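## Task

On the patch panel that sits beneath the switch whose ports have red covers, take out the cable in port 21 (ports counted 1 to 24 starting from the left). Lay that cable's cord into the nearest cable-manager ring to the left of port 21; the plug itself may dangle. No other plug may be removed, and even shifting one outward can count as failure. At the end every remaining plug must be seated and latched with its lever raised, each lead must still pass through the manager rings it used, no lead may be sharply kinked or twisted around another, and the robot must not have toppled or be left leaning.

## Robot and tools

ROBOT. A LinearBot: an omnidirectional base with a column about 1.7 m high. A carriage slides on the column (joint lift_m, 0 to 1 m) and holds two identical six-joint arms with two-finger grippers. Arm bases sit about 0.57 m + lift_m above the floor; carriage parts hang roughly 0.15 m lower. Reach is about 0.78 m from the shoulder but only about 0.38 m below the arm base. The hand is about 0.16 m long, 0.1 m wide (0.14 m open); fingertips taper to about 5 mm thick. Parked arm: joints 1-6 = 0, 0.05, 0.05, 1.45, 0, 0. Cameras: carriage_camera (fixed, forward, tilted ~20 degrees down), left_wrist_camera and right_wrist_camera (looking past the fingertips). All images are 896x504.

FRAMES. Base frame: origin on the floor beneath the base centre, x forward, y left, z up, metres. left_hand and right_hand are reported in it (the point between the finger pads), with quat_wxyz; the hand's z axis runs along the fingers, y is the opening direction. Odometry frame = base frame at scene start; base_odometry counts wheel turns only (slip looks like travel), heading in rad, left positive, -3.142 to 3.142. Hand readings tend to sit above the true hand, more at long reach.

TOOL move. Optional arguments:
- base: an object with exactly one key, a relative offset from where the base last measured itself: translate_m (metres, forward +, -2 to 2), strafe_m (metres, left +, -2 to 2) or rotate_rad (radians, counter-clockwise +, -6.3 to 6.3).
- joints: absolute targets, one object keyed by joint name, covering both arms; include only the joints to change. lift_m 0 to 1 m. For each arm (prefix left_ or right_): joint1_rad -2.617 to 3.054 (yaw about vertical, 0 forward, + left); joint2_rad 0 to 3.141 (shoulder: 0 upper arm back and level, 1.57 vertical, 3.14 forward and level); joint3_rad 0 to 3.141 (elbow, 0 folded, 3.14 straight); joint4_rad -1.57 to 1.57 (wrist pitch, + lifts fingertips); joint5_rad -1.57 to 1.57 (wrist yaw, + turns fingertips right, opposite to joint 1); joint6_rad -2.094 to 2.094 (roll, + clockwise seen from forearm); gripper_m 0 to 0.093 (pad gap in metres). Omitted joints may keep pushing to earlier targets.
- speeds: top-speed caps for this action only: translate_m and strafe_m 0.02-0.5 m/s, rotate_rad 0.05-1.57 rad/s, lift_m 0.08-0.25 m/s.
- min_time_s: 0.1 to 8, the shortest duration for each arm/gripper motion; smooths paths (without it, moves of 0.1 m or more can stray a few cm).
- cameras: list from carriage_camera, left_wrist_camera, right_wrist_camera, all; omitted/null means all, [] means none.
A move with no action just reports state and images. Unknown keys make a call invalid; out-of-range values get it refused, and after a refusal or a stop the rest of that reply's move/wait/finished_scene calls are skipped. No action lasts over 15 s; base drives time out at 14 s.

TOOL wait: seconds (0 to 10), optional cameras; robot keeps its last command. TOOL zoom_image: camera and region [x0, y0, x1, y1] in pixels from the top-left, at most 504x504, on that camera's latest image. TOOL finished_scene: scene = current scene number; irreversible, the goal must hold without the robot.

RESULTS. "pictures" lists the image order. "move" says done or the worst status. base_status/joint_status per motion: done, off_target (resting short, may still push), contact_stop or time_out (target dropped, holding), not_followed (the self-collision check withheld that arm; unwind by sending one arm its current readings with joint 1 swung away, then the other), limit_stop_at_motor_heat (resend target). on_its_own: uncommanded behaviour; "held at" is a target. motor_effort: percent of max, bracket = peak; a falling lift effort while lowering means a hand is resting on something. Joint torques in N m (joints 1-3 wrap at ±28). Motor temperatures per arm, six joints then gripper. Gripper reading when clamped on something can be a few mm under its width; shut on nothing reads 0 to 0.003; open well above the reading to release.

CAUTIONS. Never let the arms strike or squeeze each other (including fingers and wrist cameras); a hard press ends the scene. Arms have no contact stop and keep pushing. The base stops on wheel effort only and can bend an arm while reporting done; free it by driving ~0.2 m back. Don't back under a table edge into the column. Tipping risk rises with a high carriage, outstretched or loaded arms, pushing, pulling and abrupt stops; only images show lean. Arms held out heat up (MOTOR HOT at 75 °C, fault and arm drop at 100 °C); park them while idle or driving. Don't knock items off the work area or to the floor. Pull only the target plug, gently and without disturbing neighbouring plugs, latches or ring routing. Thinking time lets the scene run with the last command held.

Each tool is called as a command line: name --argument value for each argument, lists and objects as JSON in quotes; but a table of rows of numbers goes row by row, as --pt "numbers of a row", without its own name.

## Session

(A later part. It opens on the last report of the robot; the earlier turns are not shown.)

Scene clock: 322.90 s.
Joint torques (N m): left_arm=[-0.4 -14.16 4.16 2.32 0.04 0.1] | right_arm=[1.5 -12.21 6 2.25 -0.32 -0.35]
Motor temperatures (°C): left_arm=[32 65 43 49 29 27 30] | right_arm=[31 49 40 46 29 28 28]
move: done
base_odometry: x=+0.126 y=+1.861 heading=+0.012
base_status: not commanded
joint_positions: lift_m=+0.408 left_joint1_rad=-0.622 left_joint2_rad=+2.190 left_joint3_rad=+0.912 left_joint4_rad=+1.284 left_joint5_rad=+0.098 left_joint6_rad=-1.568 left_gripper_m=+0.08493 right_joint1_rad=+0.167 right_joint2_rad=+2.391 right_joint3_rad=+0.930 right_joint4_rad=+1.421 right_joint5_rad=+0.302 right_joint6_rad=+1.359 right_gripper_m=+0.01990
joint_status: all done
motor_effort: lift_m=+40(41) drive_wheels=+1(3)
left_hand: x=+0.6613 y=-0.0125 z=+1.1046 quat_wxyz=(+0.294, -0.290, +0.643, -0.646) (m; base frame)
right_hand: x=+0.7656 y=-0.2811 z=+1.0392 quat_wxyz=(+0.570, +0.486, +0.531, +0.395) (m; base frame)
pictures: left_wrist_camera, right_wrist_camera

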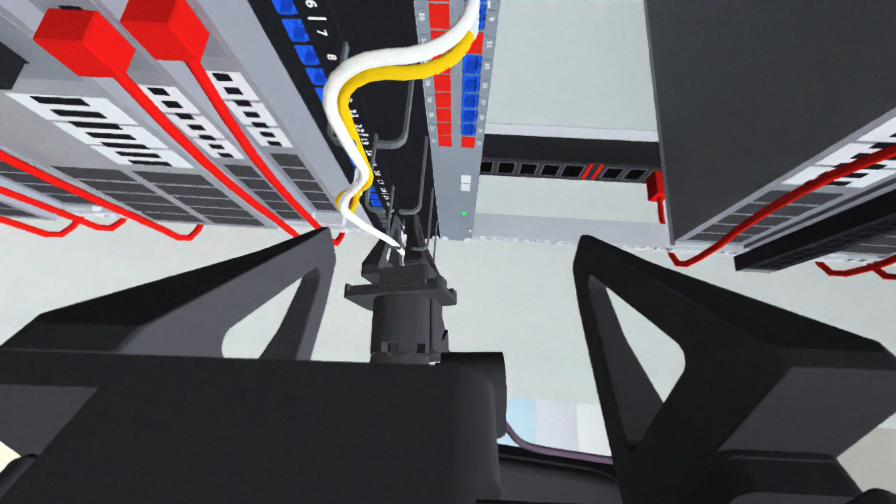

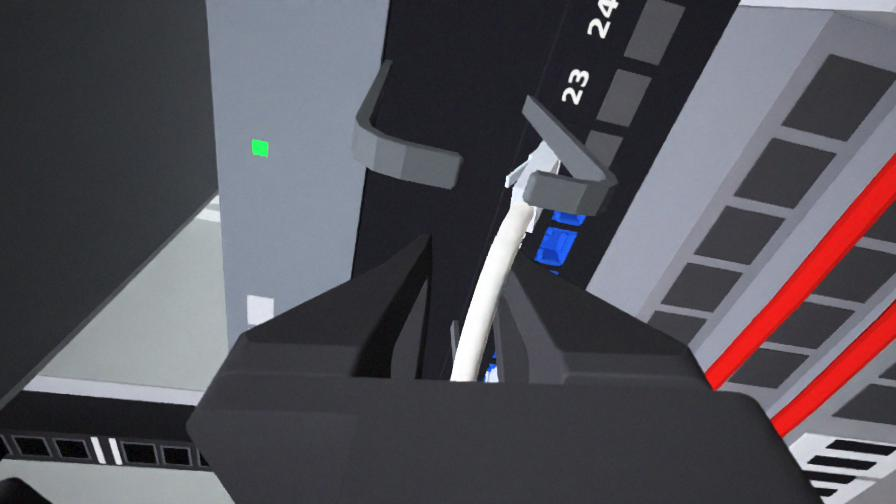

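move --joints '{"right_gripper_m":0.035}' --min_time_s 1 --cameras '[]'

move --base '{"translate_m":-0.1}' --speeds '{"translate_m":0.05}'

zoom_image --camera "left_wrist_camera" --region '[310, 80, 470, 260]'

zoom_image --camera "right_wrist_camera" --region '[350, 100, 650, 400]'

zoom_image --camera "carriage_camera" --region '[420, 250, 570, 340]'

Scene clock: 324.60 s.
Joint torques (N m): left_arm=[-0.28 -14.23 4.22 2.33 0.1 0.1] | right_arm=[1.59 -12.22 6 2.23 -0.36 -0.35]
Motor temperatures (°C): left_arm=[32 65 43 49 29 27 30] | right_arm=[31 50 40 46 29 28 28]
move: done
base_odometry: x=+0.126 y=+1.861 heading=+0.012
base_status: not commanded
joint_positions: lift_m=+0.408 left_joint1_rad=-0.622 left_joint2_rad=+2.190 left_joint3_rad=+0.912 left_joint4_rad=+1.284 left_joint5_rad=+0.098 left_joint6_rad=-1.568 left_gripper_m=+0.08493 right_joint1_rad=+0.165 right_joint2_rad=+2.391 right_joint3_rad=+0.930 right_joint4_rad=+1.422 right_joint5_rad=+0.306 right_joint6_rad=+1.359 right_gripper_m=+0.03491
joint_status: all done
motor_effort: lift_m=+41(41) drive_wheels=+2(3)
left_hand: x=+0.6613 y=-0.0125 z=+1.1046 quat_wxyz=(+0.294, -0.290, +0.643, -0.646) (m; base frame)
right_hand: x=+0.7656 y=-0.2823 z=+1.0396 quat_wxyz=(+0.572, +0.487, +0.530, +0.394) (m; base frame)
pictures: none
No camera images: "cameras" was empty.

Scene clock: 327.17 s.
Joint torques (N m): left_arm=[-0.38 -14.15 4.22 2.32 0.07 0.09] | right_arm=[0.83 -12.27 5.33 2.21 -0.06 -0.35]
Motor temperatures (°C): left_arm=[32 64 43 49 29 27 30] | right_arm=[31 50 40 46 29 28 28]
move: done
base_odometry: x=+0.026 y=+1.860 heading=+0.012
base_status: done
joint_positions: lift_m=+0.408 left_joint1_rad=-0.621 left_joint2_rad=+2.190 left_joint3_rad=+0.912 left_joint4_rad=+1.284 left_joint5_rad=+0.098 left_joint6_rad=-1.568 left_gripper_m=+0.08493 right_joint1_rad=+0.173 right_joint2_rad=+2.391 right_joint3_rad=+0.939 right_joint4_rad=+1.424 right_joint5_rad=+0.274 right_joint6_rad=+1.359 right_gripper_m=+0.03492
joint_status: not commanded
motor_effort: lift_m=+41(41) drive_wheels=-2(15)
left_hand: x=+0.6616 y=-0.0120 z=+1.1046 quat_wxyz=(+0.294, -0.290, +0.643, -0.645) (m; base frame)
right_hand: x=+0.7680 y=-0.2723 z=+1.0429 quat_wxyz=(+0.566, +0.476, +0.536, +0.408) (m; base frame)
pictures: carriage_camera, left_wrist_camera, right_wrist_camera

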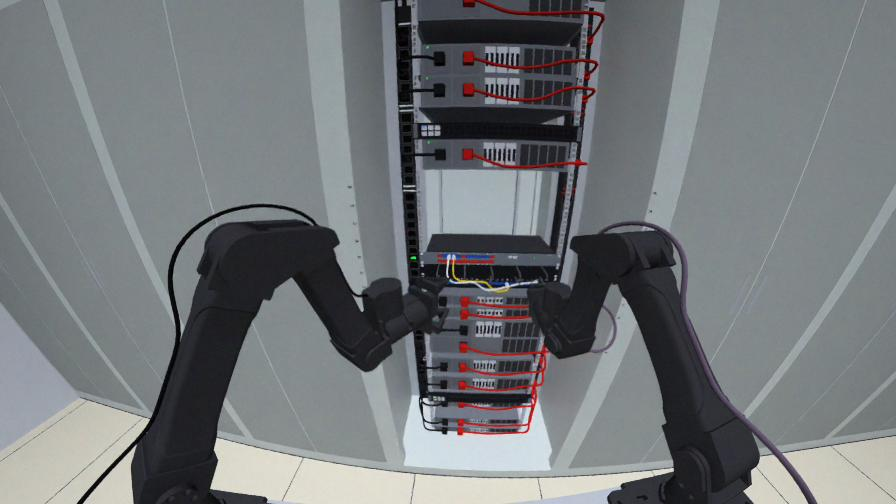

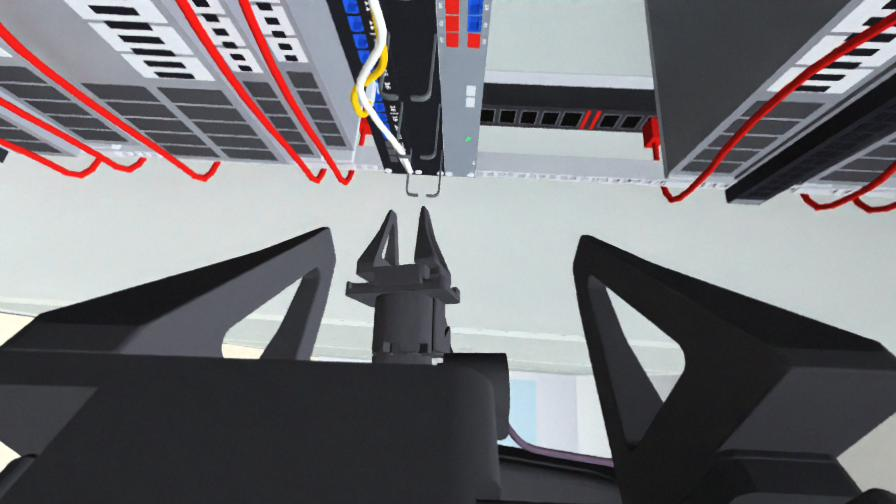

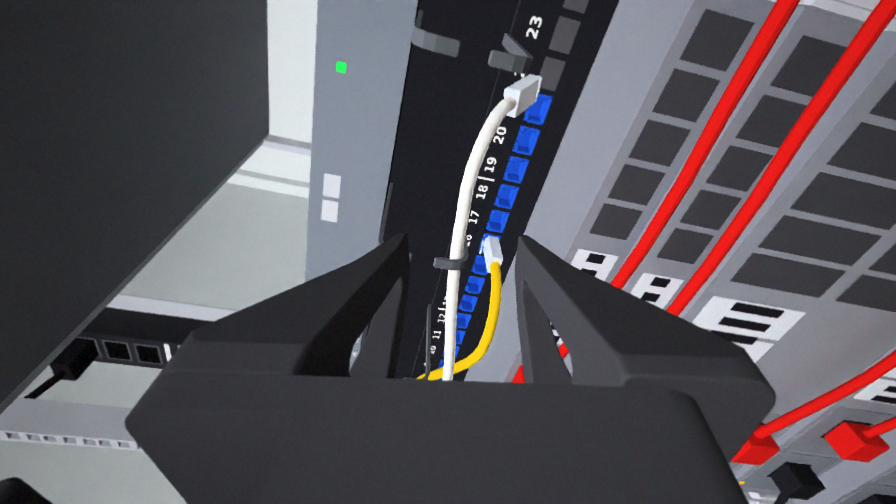

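Scaled by 2.800 from the camera's 896x504 image, which has a finer 1280x720 frame.

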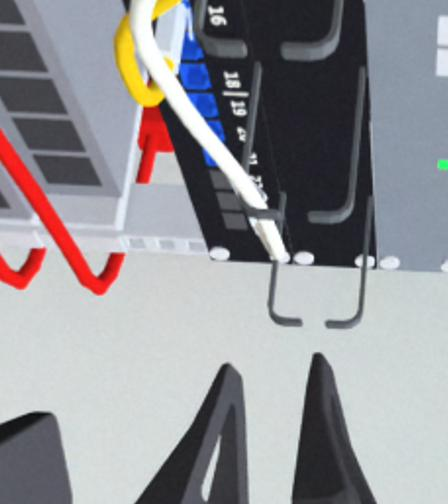

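Scaled by 1.680 from the camera's 896x504 image, which has a finer 1280x720 frame.

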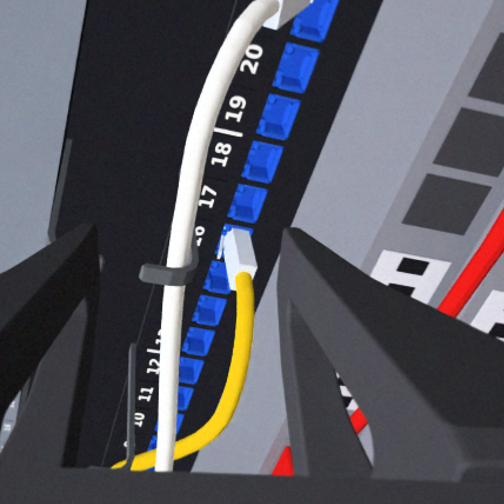

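Scaled by 3.360 from the camera's 896x504 image, which has a finer 1280x720 frame.

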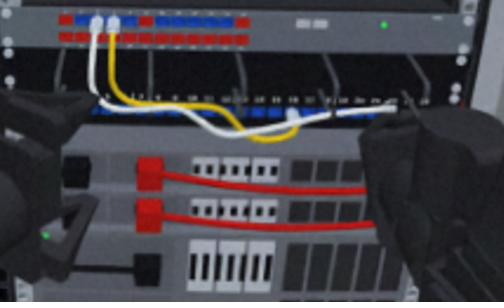

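zoom_image --camera "carriage_camera" --region '[435, 250, 525, 300]'

zoom_image --camera "left_wrist_camera" --region '[330, 0, 450, 135]'

move --base '{"translate_m":-0.15}' --speeds '{"translate_m":0.1}'

zoom_image --camera "left_wrist_camera" --region '[330, 0, 480, 168]'

zoom_image --camera "right_wrist_camera" --region '[350, 0, 600, 280]'

Scaled by 5.600 from the camera's 896x504 image, which has a finer 1280x720 frame.

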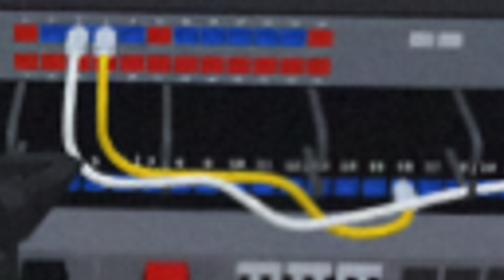

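Scaled by 3.733 from the camera's 896x504 image, which has a finer 1280x720 frame.

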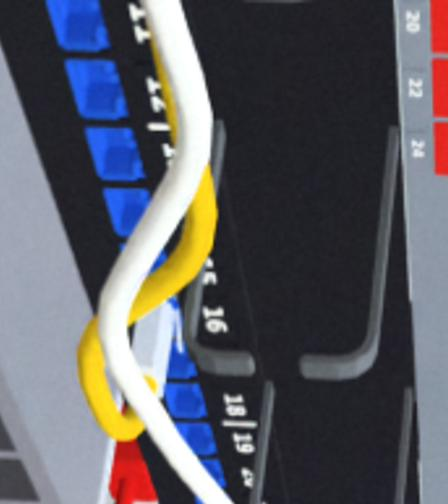

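Scene clock: 329.77 s.
Joint torques (N m): left_arm=[-0.47 -14.15 4.21 2.3 0.07 0.11] | right_arm=[0.77 -12.33 5.24 2.27 -0.05 -0.35]
Motor temperatures (°C): left_arm=[32 64 43 49 29 27 30] | right_arm=[31 50 40 46 29 28 28]
move: done
base_odometry: x=-0.124 y=+1.858 heading=+0.012
base_status: done
joint_positions: lift_m=+0.408 left_joint1_rad=-0.621 left_joint2_rad=+2.190 left_joint3_rad=+0.912 left_joint4_rad=+1.284 left_joint5_rad=+0.098 left_joint6_rad=-1.568 left_gripper_m=+0.08493 right_joint1_rad=+0.174 right_joint2_rad=+2.391 right_joint3_rad=+0.940 right_joint4_rad=+1.424 right_joint5_rad=+0.274 right_joint6_rad=+1.359 right_gripper_m=+0.03492
joint_status: not commanded
motor_effort: lift_m=+40(41) drive_wheels=-2(9)
left_hand: x=+0.6618 y=-0.0119 z=+1.1046 quat_wxyz=(+0.294, -0.290, +0.643, -0.645) (m; base frame)
right_hand: x=+0.7682 y=-0.2719 z=+1.0431 quat_wxyz=(+0.566, +0.475, +0.536, +0.409) (m; base frame)
pictures: carriage_camera, left_wrist_camera, right_wrist_camera

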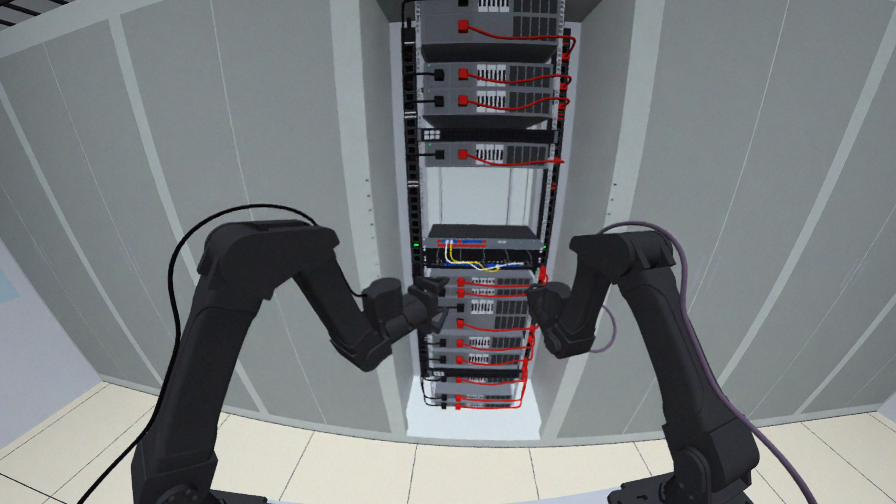

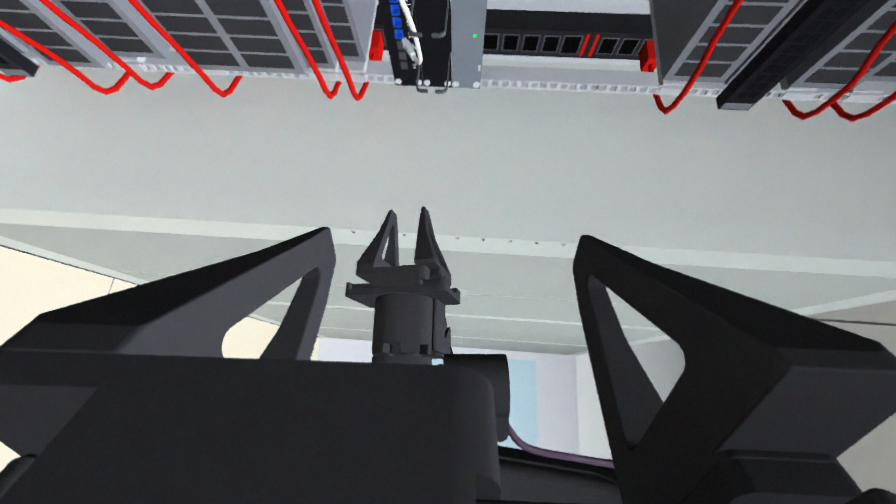

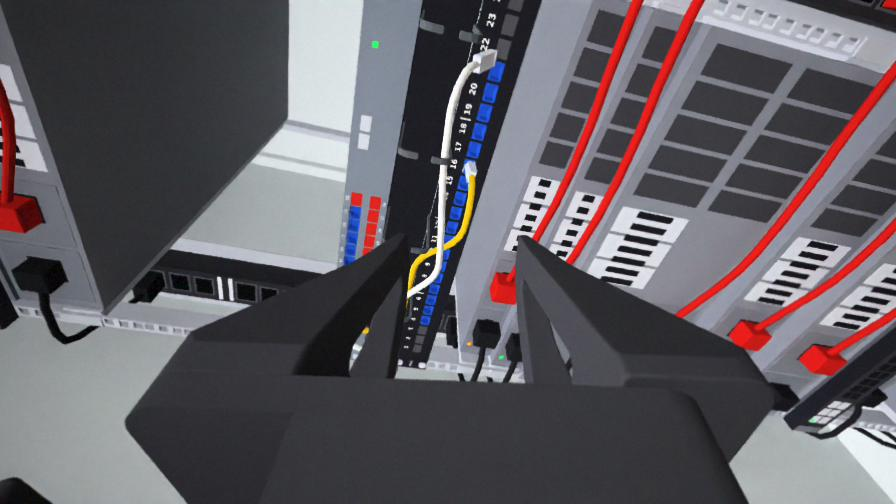

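Scaled by 3.000 from the camera's 896x504 image, which has a finer 1280x720 frame.

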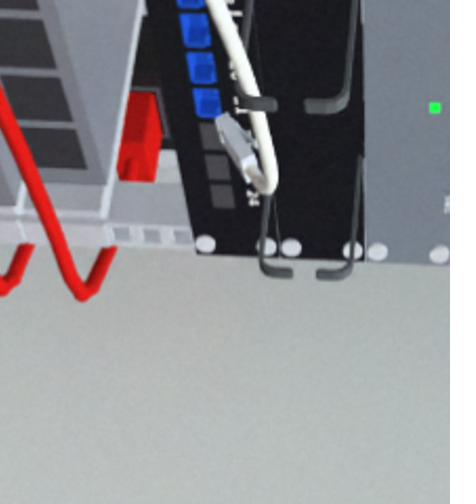

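Scaled by 1.800 from the camera's 896x504 image, which has a finer 1280x720 frame.

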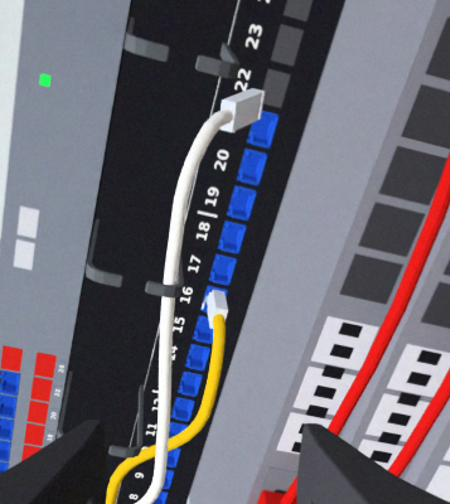

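zoom_image --camera "right_wrist_camera" --region '[390, 150, 490, 300]'

zoom_image --camera "carriage_camera" --region '[435, 235, 535, 280]'

Scaled by 3.360 from the camera's 896x504 image, which has a finer 1280x720 frame.

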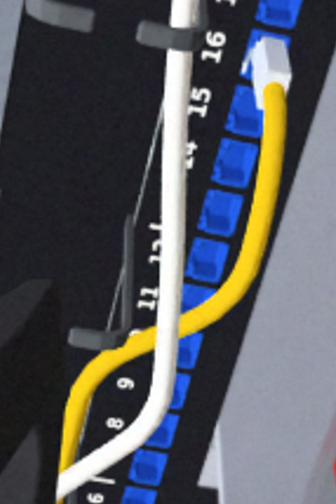

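Scaled by 5.040 from the camera's 896x504 image, which has a finer 1280x720 frame.

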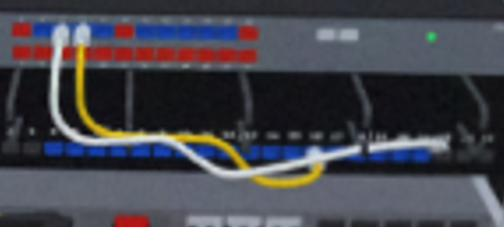

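move --joints '{"left_joint6_rad":0,"left_joint5_rad":-0.3,"left_gripper_m":0.02,"right_gripper_m":0.01}'

zoom_image --camera "left_wrist_camera" --region '[450, 100, 850, 400]'

Scene clock: 331.97 s.
Joint torques (N m): left_arm=[-0.29 -14.08 4 2.31 -0.07 0.17] | right_arm=[0.77 -12.26 5.24 2.21 -0.04 -0.35]
Motor temperatures (°C): left_arm=[32 64 43 49 29 27 30] | right_arm=[31 50 40 46 29 28 28]
move: done
base_odometry: x=-0.124 y=+1.858 heading=+0.012
base_status: not commanded
joint_positions: lift_m=+0.408 left_joint1_rad=-0.621 left_joint2_rad=+2.190 left_joint3_rad=+0.912 left_joint4_rad=+1.284 left_joint5_rad=-0.289 left_joint6_rad=-0.008 left_gripper_m=+0.02007 right_joint1_rad=+0.174 right_joint2_rad=+2.391 right_joint3_rad=+0.940 right_joint4_rad=+1.424 right_joint5_rad=+0.274 right_joint6_rad=+1.359 right_gripper_m=+0.01008
joint_status: all done
motor_effort: lift_m=+41(41) drive_wheels=-1(3)
left_hand: x=+0.6950 y=+0.0454 z=+1.1045 quat_wxyz=(+0.699, +0.113, +0.696, -0.120) (m; base frame)
right_hand: x=+0.7682 y=-0.2719 z=+1.0431 quat_wxyz=(+0.566, +0.475, +0.536, +0.409) (m; base frame)
pictures: carriage_camera, left_wrist_camera, right_wrist_camera

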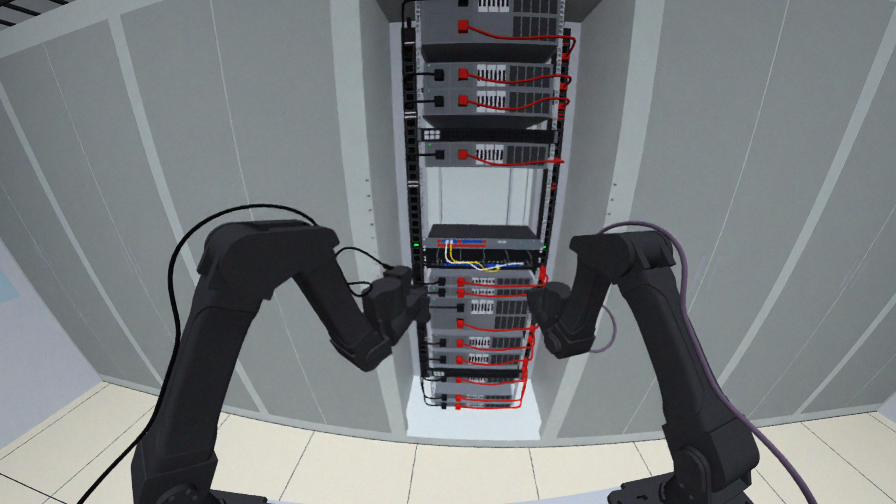

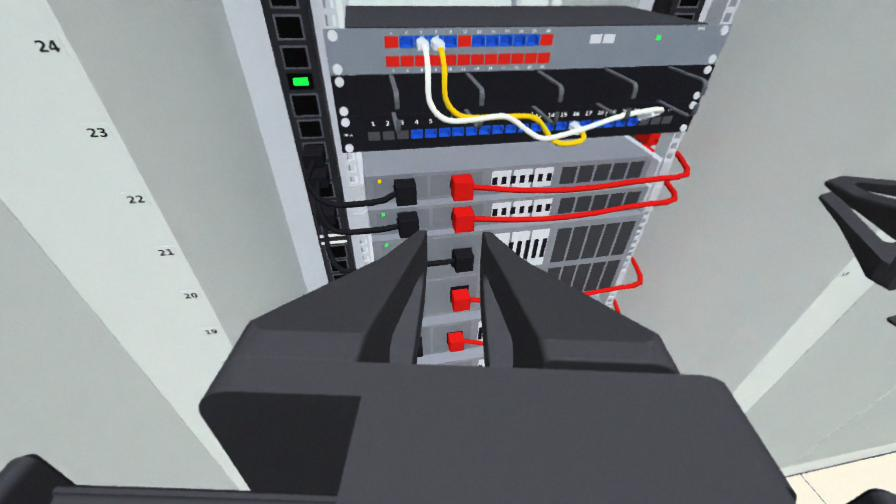

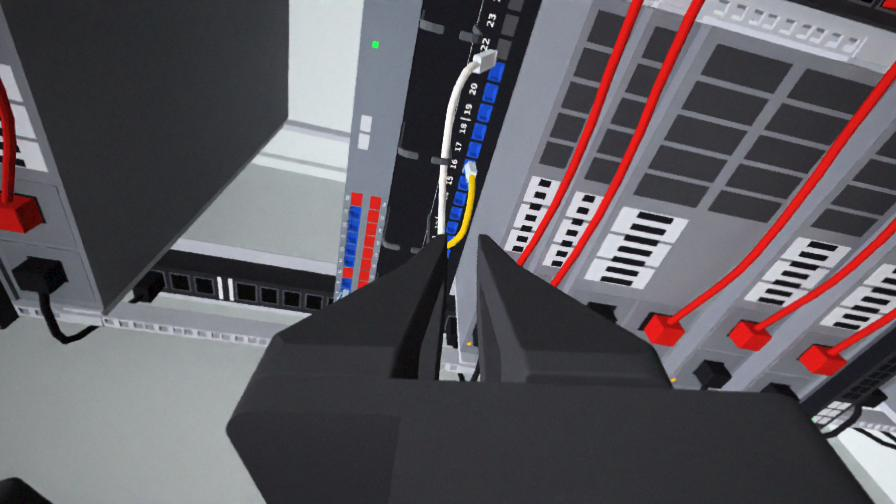

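Scaled by 1.260 from the camera's 896x504 image, which has a finer 1280x720 frame.

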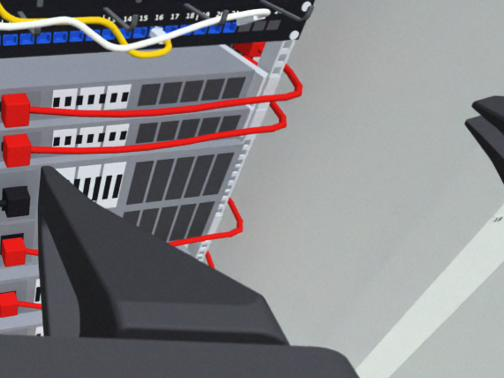

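zoom_image --camera "left_wrist_camera" --region '[380, 20, 560, 160]'

zoom_image --camera "left_wrist_camera" --region '[500, 60, 700, 170]'

Scaled by 2.800 from the camera's 896x504 image, which has a finer 1280x720 frame.

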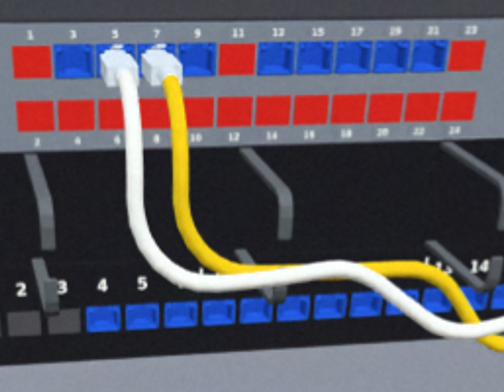

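Scaled by 2.520 from the camera's 896x504 image, which has a finer 1280x720 frame.

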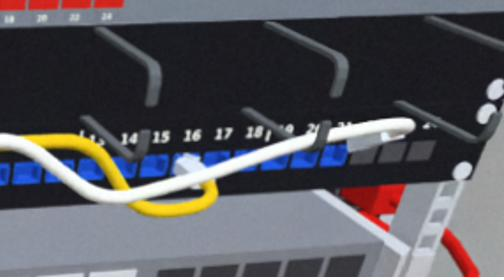

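zoom_image --camera "left_wrist_camera" --region '[440, 80, 520, 140]'

zoom_image --camera "left_wrist_camera" --region '[520, 90, 680, 160]'

Scaled by 6.300 from the camera's 896x504 image, which has a finer 1280x720 frame.

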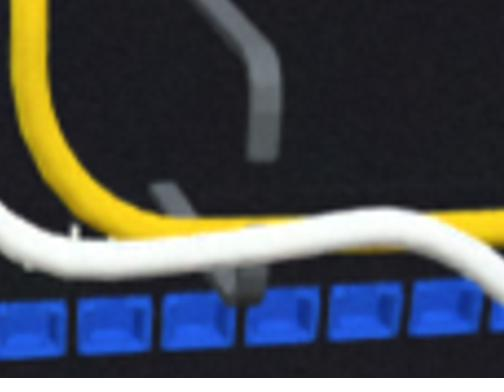

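Scaled by 3.150 from the camera's 896x504 image, which has a finer 1280x720 frame.

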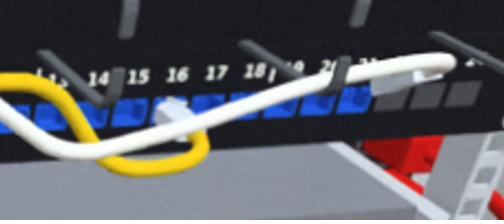

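move --base '{"translate_m":0.13}' --speeds '{"translate_m":0.1}' --joints '{"left_joint4_rad":1.5,"left_gripper_m":0.085}'

zoom_image --camera "left_wrist_camera" --region '[380, 20, 640, 170]'

Scene clock: 335.20 s.
Joint torques (N m): left_arm=[-0.44 -14.09 4.07 2.17 0.01 0.07] | right_arm=[0.73 -12.27 5.24 2.21 -0.05 -0.35]
Motor temperatures (°C): left_arm=[32 63 43 49 29 27 30] | right_arm=[31 50 40 46 29 28 28]
move: done
base_odometry: x=+0.005 y=+1.859 heading=+0.011
base_status: done
joint_positions: lift_m=+0.408 left_joint1_rad=-0.621 left_joint2_rad=+2.190 left_joint3_rad=+0.912 left_joint4_rad=+1.502 left_joint5_rad=-0.291 left_joint6_rad=-0.005 left_gripper_m=+0.08493 right_joint1_rad=+0.174 right_joint2_rad=+2.391 right_joint3_rad=+0.940 right_joint4_rad=+1.424 right_joint5_rad=+0.274 right_joint6_rad=+1.359 right_gripper_m=+0.01008
joint_status: all done
motor_effort: lift_m=+41(41) drive_wheels=-3(11)
left_hand: x=+0.6901 y=+0.0490 z=+1.1561 quat_wxyz=(+0.764, +0.079, +0.622, -0.152) (m; base frame)
right_hand: x=+0.7682 y=-0.2719 z=+1.0431 quat_wxyz=(+0.566, +0.475, +0.536, +0.409) (m; base frame)
pictures: carriage_camera, left_wrist_camera, right_wrist_camera

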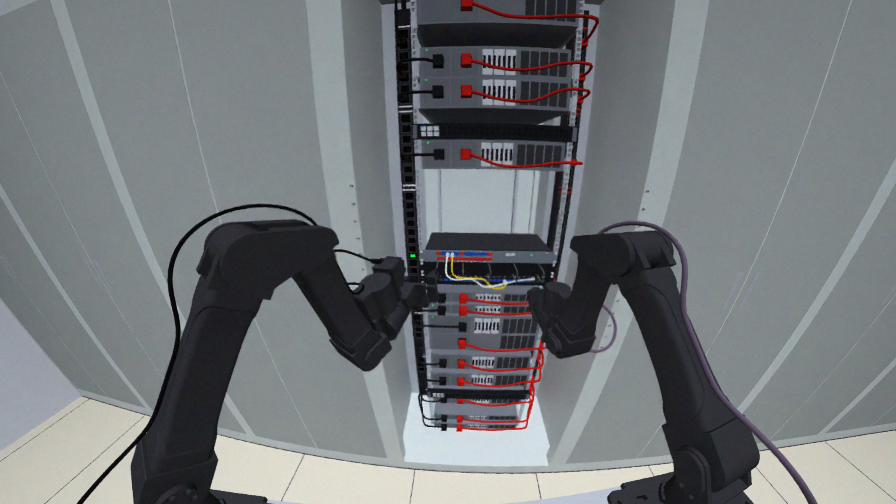

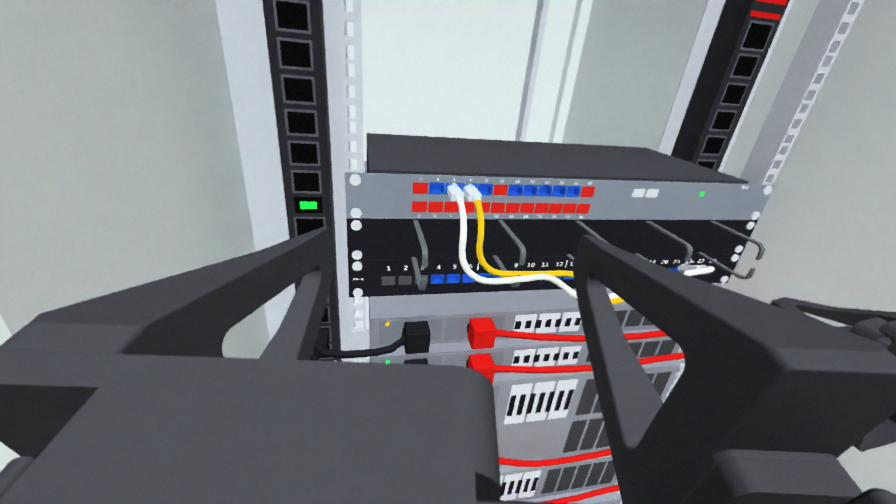

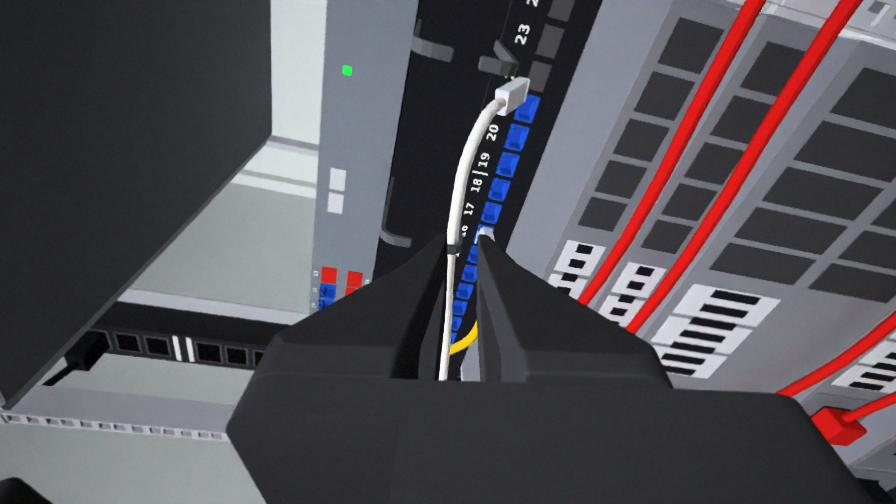

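Scaled by 1.938 from the camera's 896x504 image, which has a finer 1280x720 frame.

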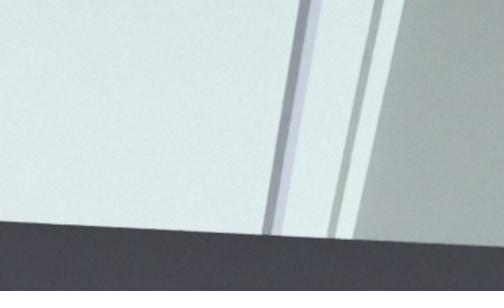

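zoom_image --camera "left_wrist_camera" --region '[440, 210, 580, 300]'

move --joints '{"left_gripper_m":0.0}' --cameras '["left_wrist_camera"]'

zoom_image --camera "left_wrist_camera" --region '[540, 210, 740, 310]'

Scaled by 3.600 from the camera's 896x504 image, which has a finer 1280x720 frame.

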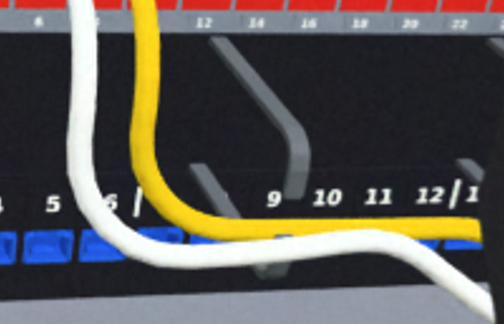

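Scene clock: 336.10 s.
Joint torques (N m): left_arm=[-0.39 -14.01 4.14 2.16 -0.02 0.1] | right_arm=[0.77 -12.29 5.23 2.21 -0.05 -0.35]
Motor temperatures (°C): left_arm=[32 63 43 48 29 27 30] | right_arm=[31 50 40 46 29 28 28]
move: done
base_odometry: x=+0.005 y=+1.859 heading=+0.011
base_status: not commanded
joint_positions: lift_m=+0.408 left_joint1_rad=-0.621 left_joint2_rad=+2.190 left_joint3_rad=+0.912 left_joint4_rad=+1.502 left_joint5_rad=-0.291 left_joint6_rad=-0.005 left_gripper_m=+0.00059 right_joint1_rad=+0.174 right_joint2_rad=+2.391 right_joint3_rad=+0.940 right_joint4_rad=+1.424 right_joint5_rad=+0.274 right_joint6_rad=+1.359 right_gripper_m=+0.01008
joint_status: all done
motor_effort: lift_m=+40(41) drive_wheels=-3(5)
left_hand: x=+0.6901 y=+0.0490 z=+1.1562 quat_wxyz=(+0.764, +0.079, +0.622, -0.152) (m; base frame)
right_hand: x=+0.7682 y=-0.2719 z=+1.0431 quat_wxyz=(+0.566, +0.475, +0.536, +0.409) (m; base frame)
pictures: left_wrist_camera

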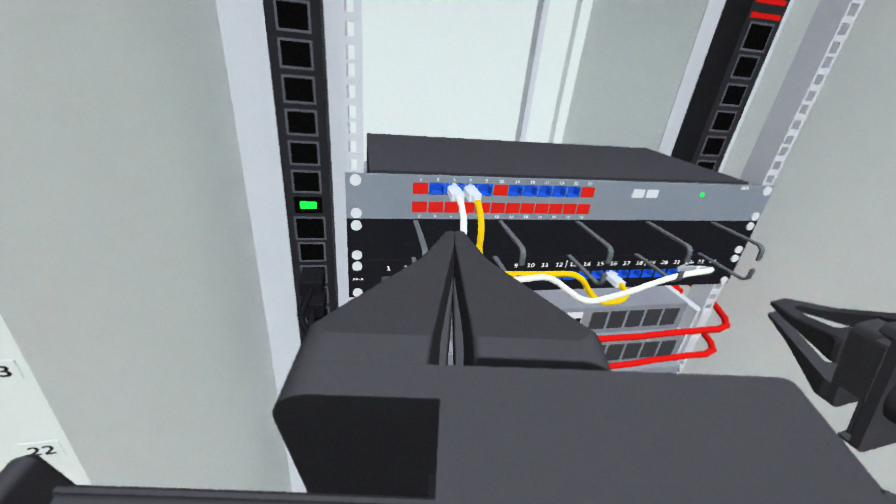

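Scaled by 2.520 from the camera's 896x504 image, which has a finer 1280x720 frame.

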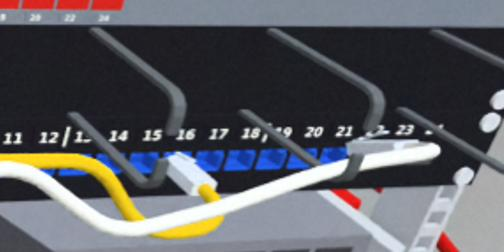

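move --joints '{"left_gripper_m":0.085}' --cameras '["left_wrist_camera"]'

zoom_image --camera "left_wrist_camera" --region '[495, 250, 545, 295]'

Scene clock: 337.07 s.
Joint torques (N m): left_arm=[-0.54 -13.96 4.11 2.18 0 0.11] | right_arm=[0.79 -12.27 5.22 2.22 -0.05 -0.35]
Motor temperatures (°C): left_arm=[32 63 43 48 29 27 30] | right_arm=[31 50 40 46 29 28 28]
move: done
base_odometry: x=+0.005 y=+1.859 heading=+0.011
base_status: not commanded
joint_positions: lift_m=+0.408 left_joint1_rad=-0.621 left_joint2_rad=+2.190 left_joint3_rad=+0.912 left_joint4_rad=+1.502 left_joint5_rad=-0.291 left_joint6_rad=-0.005 left_gripper_m=+0.08495 right_joint1_rad=+0.174 right_joint2_rad=+2.391 right_joint3_rad=+0.940 right_joint4_rad=+1.424 right_joint5_rad=+0.274 right_joint6_rad=+1.359 right_gripper_m=+0.01008
joint_status: all done
motor_effort: lift_m=+41(41) drive_wheels=-4(5)
left_hand: x=+0.6901 y=+0.0490 z=+1.1562 quat_wxyz=(+0.764, +0.079, +0.622, -0.152) (m; base frame)
right_hand: x=+0.7682 y=-0.2719 z=+1.0431 quat_wxyz=(+0.566, +0.475, +0.536, +0.409) (m; base frame)
pictures: left_wrist_camera

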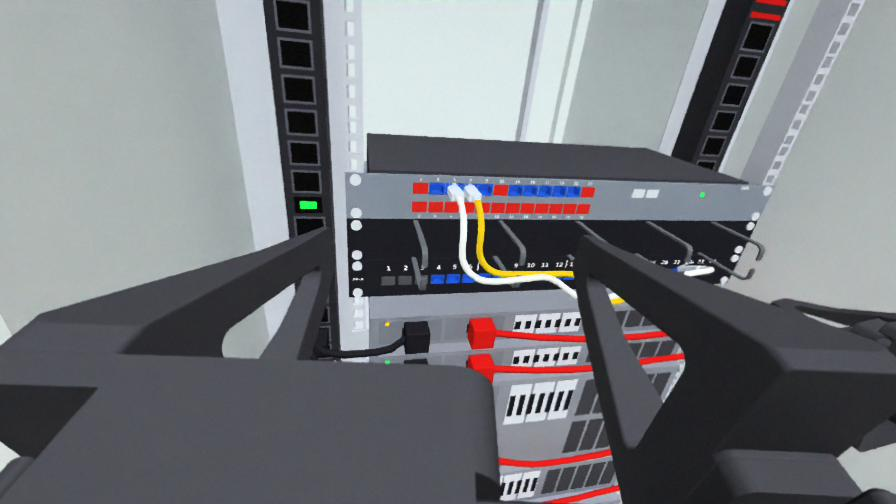

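Scaled by 10.080 from the camera's 896x504 image, which has a finer 1280x720 frame.

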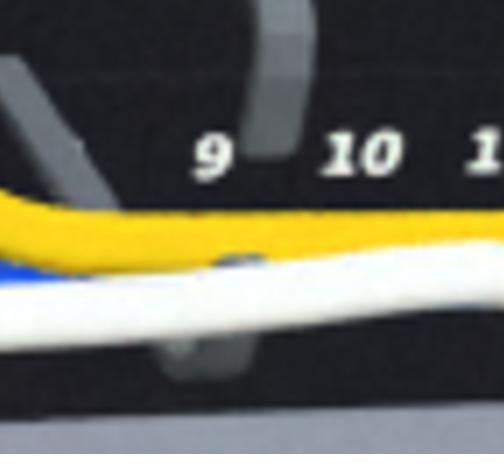

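move --joints '{"left_gripper_m":0.0}' --cameras '["left_wrist_camera"]'

zoom_image --camera "left_wrist_camera" --region '[550, 240, 650, 310]'

Scene clock: 338.70 s.
Joint torques (N m): left_arm=[-0.47 -13.98 4.12 2.19 -0.03 0.15] | right_arm=[0.77 -12.27 5.24 2.21 -0.05 -0.35]
Motor temperatures (°C): left_arm=[32 63 43 48 29 27 30] | right_arm=[31 50 40 46 29 28 28]
move: done
base_odometry: x=+0.005 y=+1.859 heading=+0.011
base_status: not commanded
joint_positions: lift_m=+0.408 left_joint1_rad=-0.621 left_joint2_rad=+2.190 left_joint3_rad=+0.912 left_joint4_rad=+1.502 left_joint5_rad=-0.291 left_joint6_rad=-0.005 left_gripper_m=+0.00059 right_joint1_rad=+0.174 right_joint2_rad=+2.391 right_joint3_rad=+0.940 right_joint4_rad=+1.424 right_joint5_rad=+0.274 right_joint6_rad=+1.359 right_gripper_m=+0.01008
joint_status: all done
motor_effort: lift_m=+41(41) drive_wheels=-5(5)
left_hand: x=+0.6901 y=+0.0490 z=+1.1562 quat_wxyz=(+0.764, +0.079, +0.622, -0.152) (m; base frame)
right_hand: x=+0.7682 y=-0.2719 z=+1.0431 quat_wxyz=(+0.566, +0.475, +0.536, +0.409) (m; base frame)
pictures: left_wrist_camera

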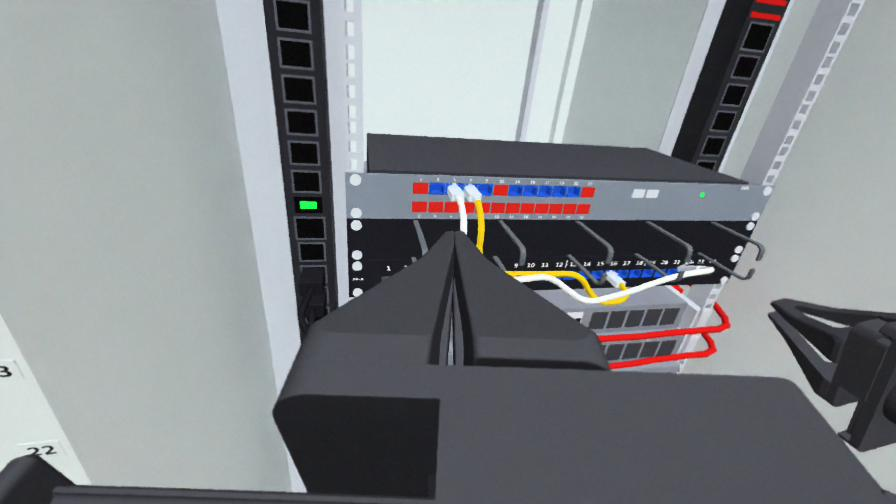

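Scaled by 5.040 from the camera's 896x504 image, which has a finer 1280x720 frame.

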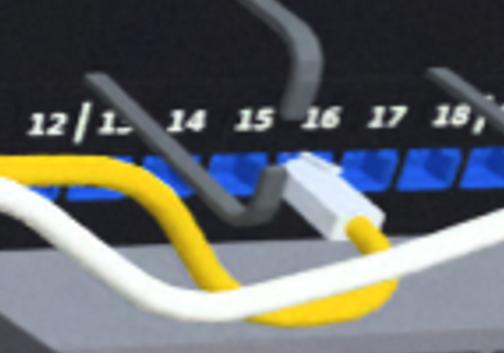

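move --base '{"translate_m":-0.065}' --joints '{"right_joint1_rad":-0.1,"right_joint5_rad":-0.1,"right_joint2_rad":1.6,"right_joint3_rad":0.5,"lift_m":0.423}' --min_time_s 2 --cameras '[]'

move --joints '{"left_joint1_rad":-0.733,"left_joint2_rad":2.653,"left_joint3_rad":1.541,"left_joint4_rad":1.112,"left_joint5_rad":-0.733,"left_joint6_rad":-1.57,"left_gripper_m":0.03}' --min_time_s 3

Scene clock: 342.37 s.
Joint torques (N m): left_arm=[-0.35 -13.71 4.01 2.07 0 0.13] | right_arm=[-0.43 -8.01 4.96 2 -0.11 -0.35]
Motor temperatures (°C): left_arm=[32 62 43 48 29 27 31] | right_arm=[31 50 40 46 29 28 28]
move: done
base_odometry: x=-0.060 y=+1.858 heading=+0.011
base_status: done
joint_positions: lift_m=+0.423 left_joint1_rad=-0.622 left_joint2_rad=+2.189 left_joint3_rad=+0.912 left_joint4_rad=+1.508 left_joint5_rad=-0.292 left_joint6_rad=-0.005 left_gripper_m=+0.00059 right_joint1_rad=-0.093 right_joint2_rad=+1.618 right_joint3_rad=+0.511 right_joint4_rad=+1.429 right_joint5_rad=-0.089 right_joint6_rad=+1.359 right_gripper_m=+0.01008
joint_status: all done
motor_effort: lift_m=+38(47) drive_wheels=-3(9)
left_hand: x=+0.6896 y=+0.0490 z=+1.1735 quat_wxyz=(+0.766, +0.078, +0.620, -0.154) (m; base frame)
right_hand: x=+0.6550 y=-0.3444 z=+1.2694 quat_wxyz=(+0.638, +0.361, +0.461, +0.500) (m; base frame)
pictures: none
No camera images: "cameras" was empty.

Scene clock: 345.70 s.
Joint torques (N m): left_arm=[-1.11 -14.42 8.42 1.96 -0.08 0.08] | right_arm=[-0.46 -8.01 4.93 2 -0.08 -0.35]
Motor temperatures (°C): left_arm=[32 62 43 48 29 27 30] | right_arm=[31 49 39 47 29 28 28]
move: done
base_odometry: x=-0.060 y=+1.858 heading=+0.011
base_status: not commanded
joint_positions: lift_m=+0.423 left_joint1_rad=-0.727 left_joint2_rad=+2.626 left_joint3_rad=+1.515 left_joint4_rad=+1.126 left_joint5_rad=-0.722 left_joint6_rad=-1.561 left_gripper_m=+0.02995 right_joint1_rad=-0.093 right_joint2_rad=+1.618 right_joint3_rad=+0.511 right_joint4_rad=+1.429 right_joint5_rad=-0.091 right_joint6_rad=+1.359 right_gripper_m=+0.01008
joint_status: all done
motor_effort: lift_m=+38(39) drive_wheels=-2(4)
left_hand: x=+0.7620 y=-0.0043 z=+1.0607 quat_wxyz=(+0.501, -0.496, +0.499, -0.504) (m; base frame)
right_hand: x=+0.6550 y=-0.3441 z=+1.2694 quat_wxyz=(+0.638, +0.360, +0.462, +0.501) (m; base frame)
pictures: carriage_camera, left_wrist_camera, right_wrist_camera

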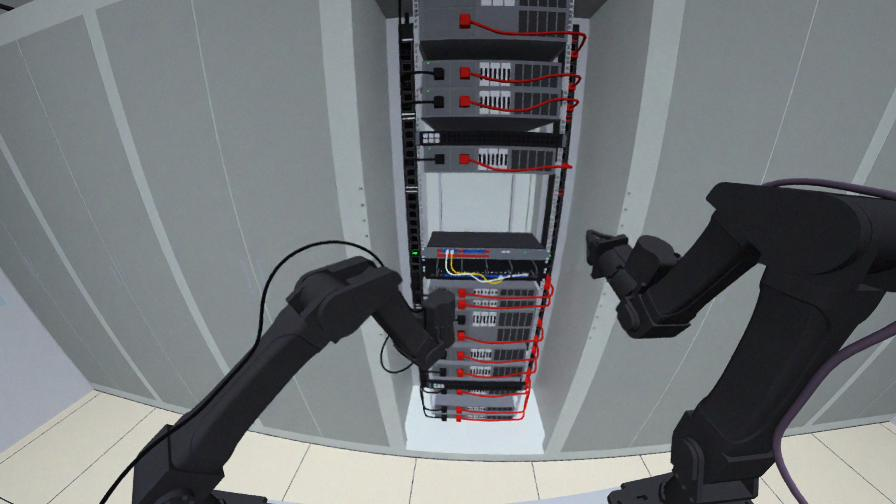

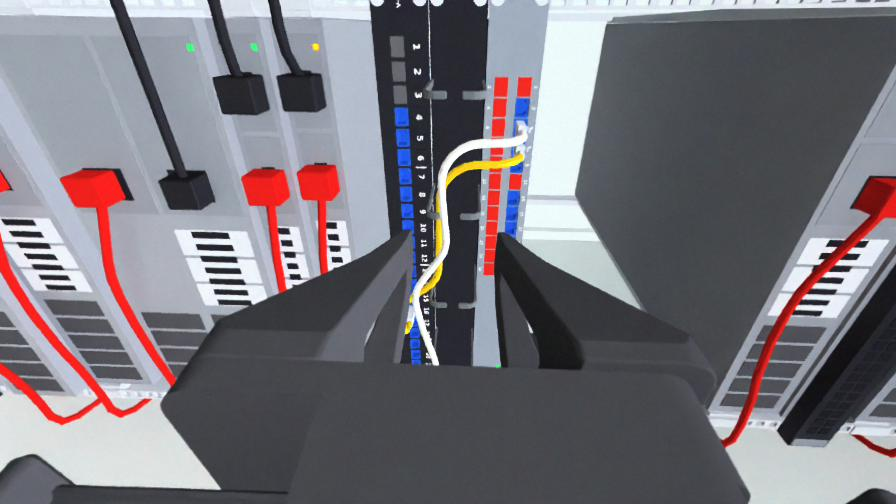

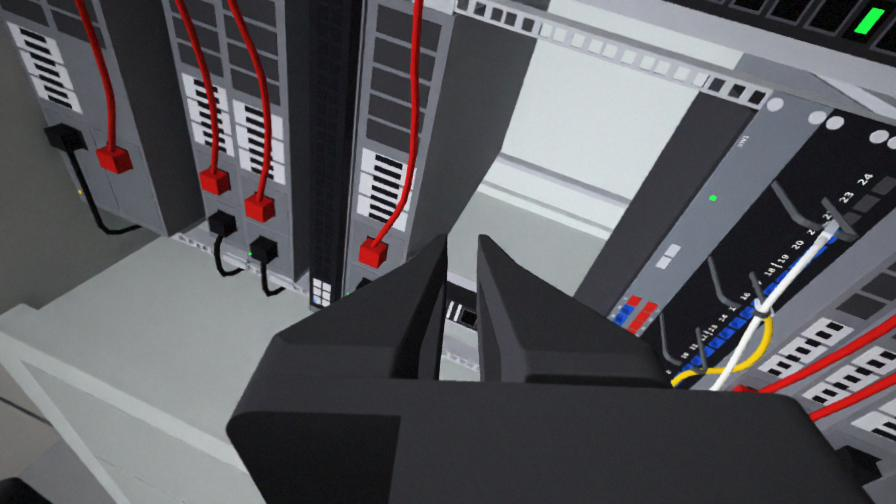

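zoom_image --camera "left_wrist_camera" --region '[400, 120, 540, 320]'

zoom_image --camera "left_wrist_camera" --region '[400, 180, 480, 250]'

Scaled by 2.520 from the camera's 896x504 image, which has a finer 1280x720 frame.

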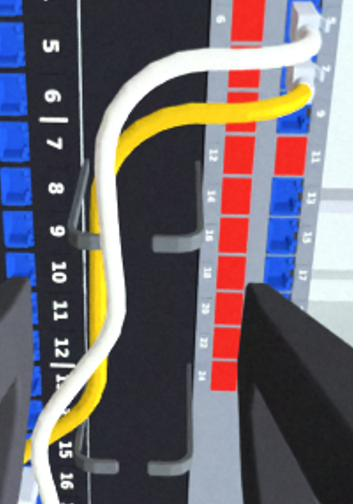

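Scaled by 6.300 from the camera's 896x504 image, which has a finer 1280x720 frame.

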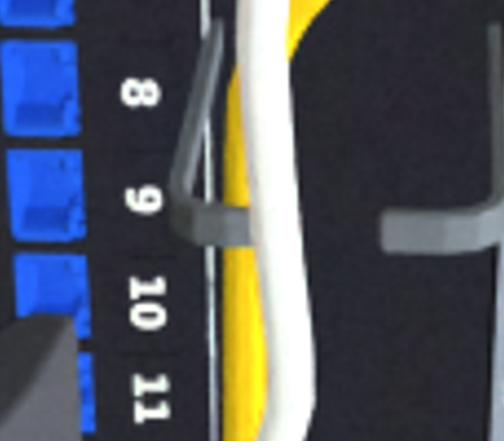

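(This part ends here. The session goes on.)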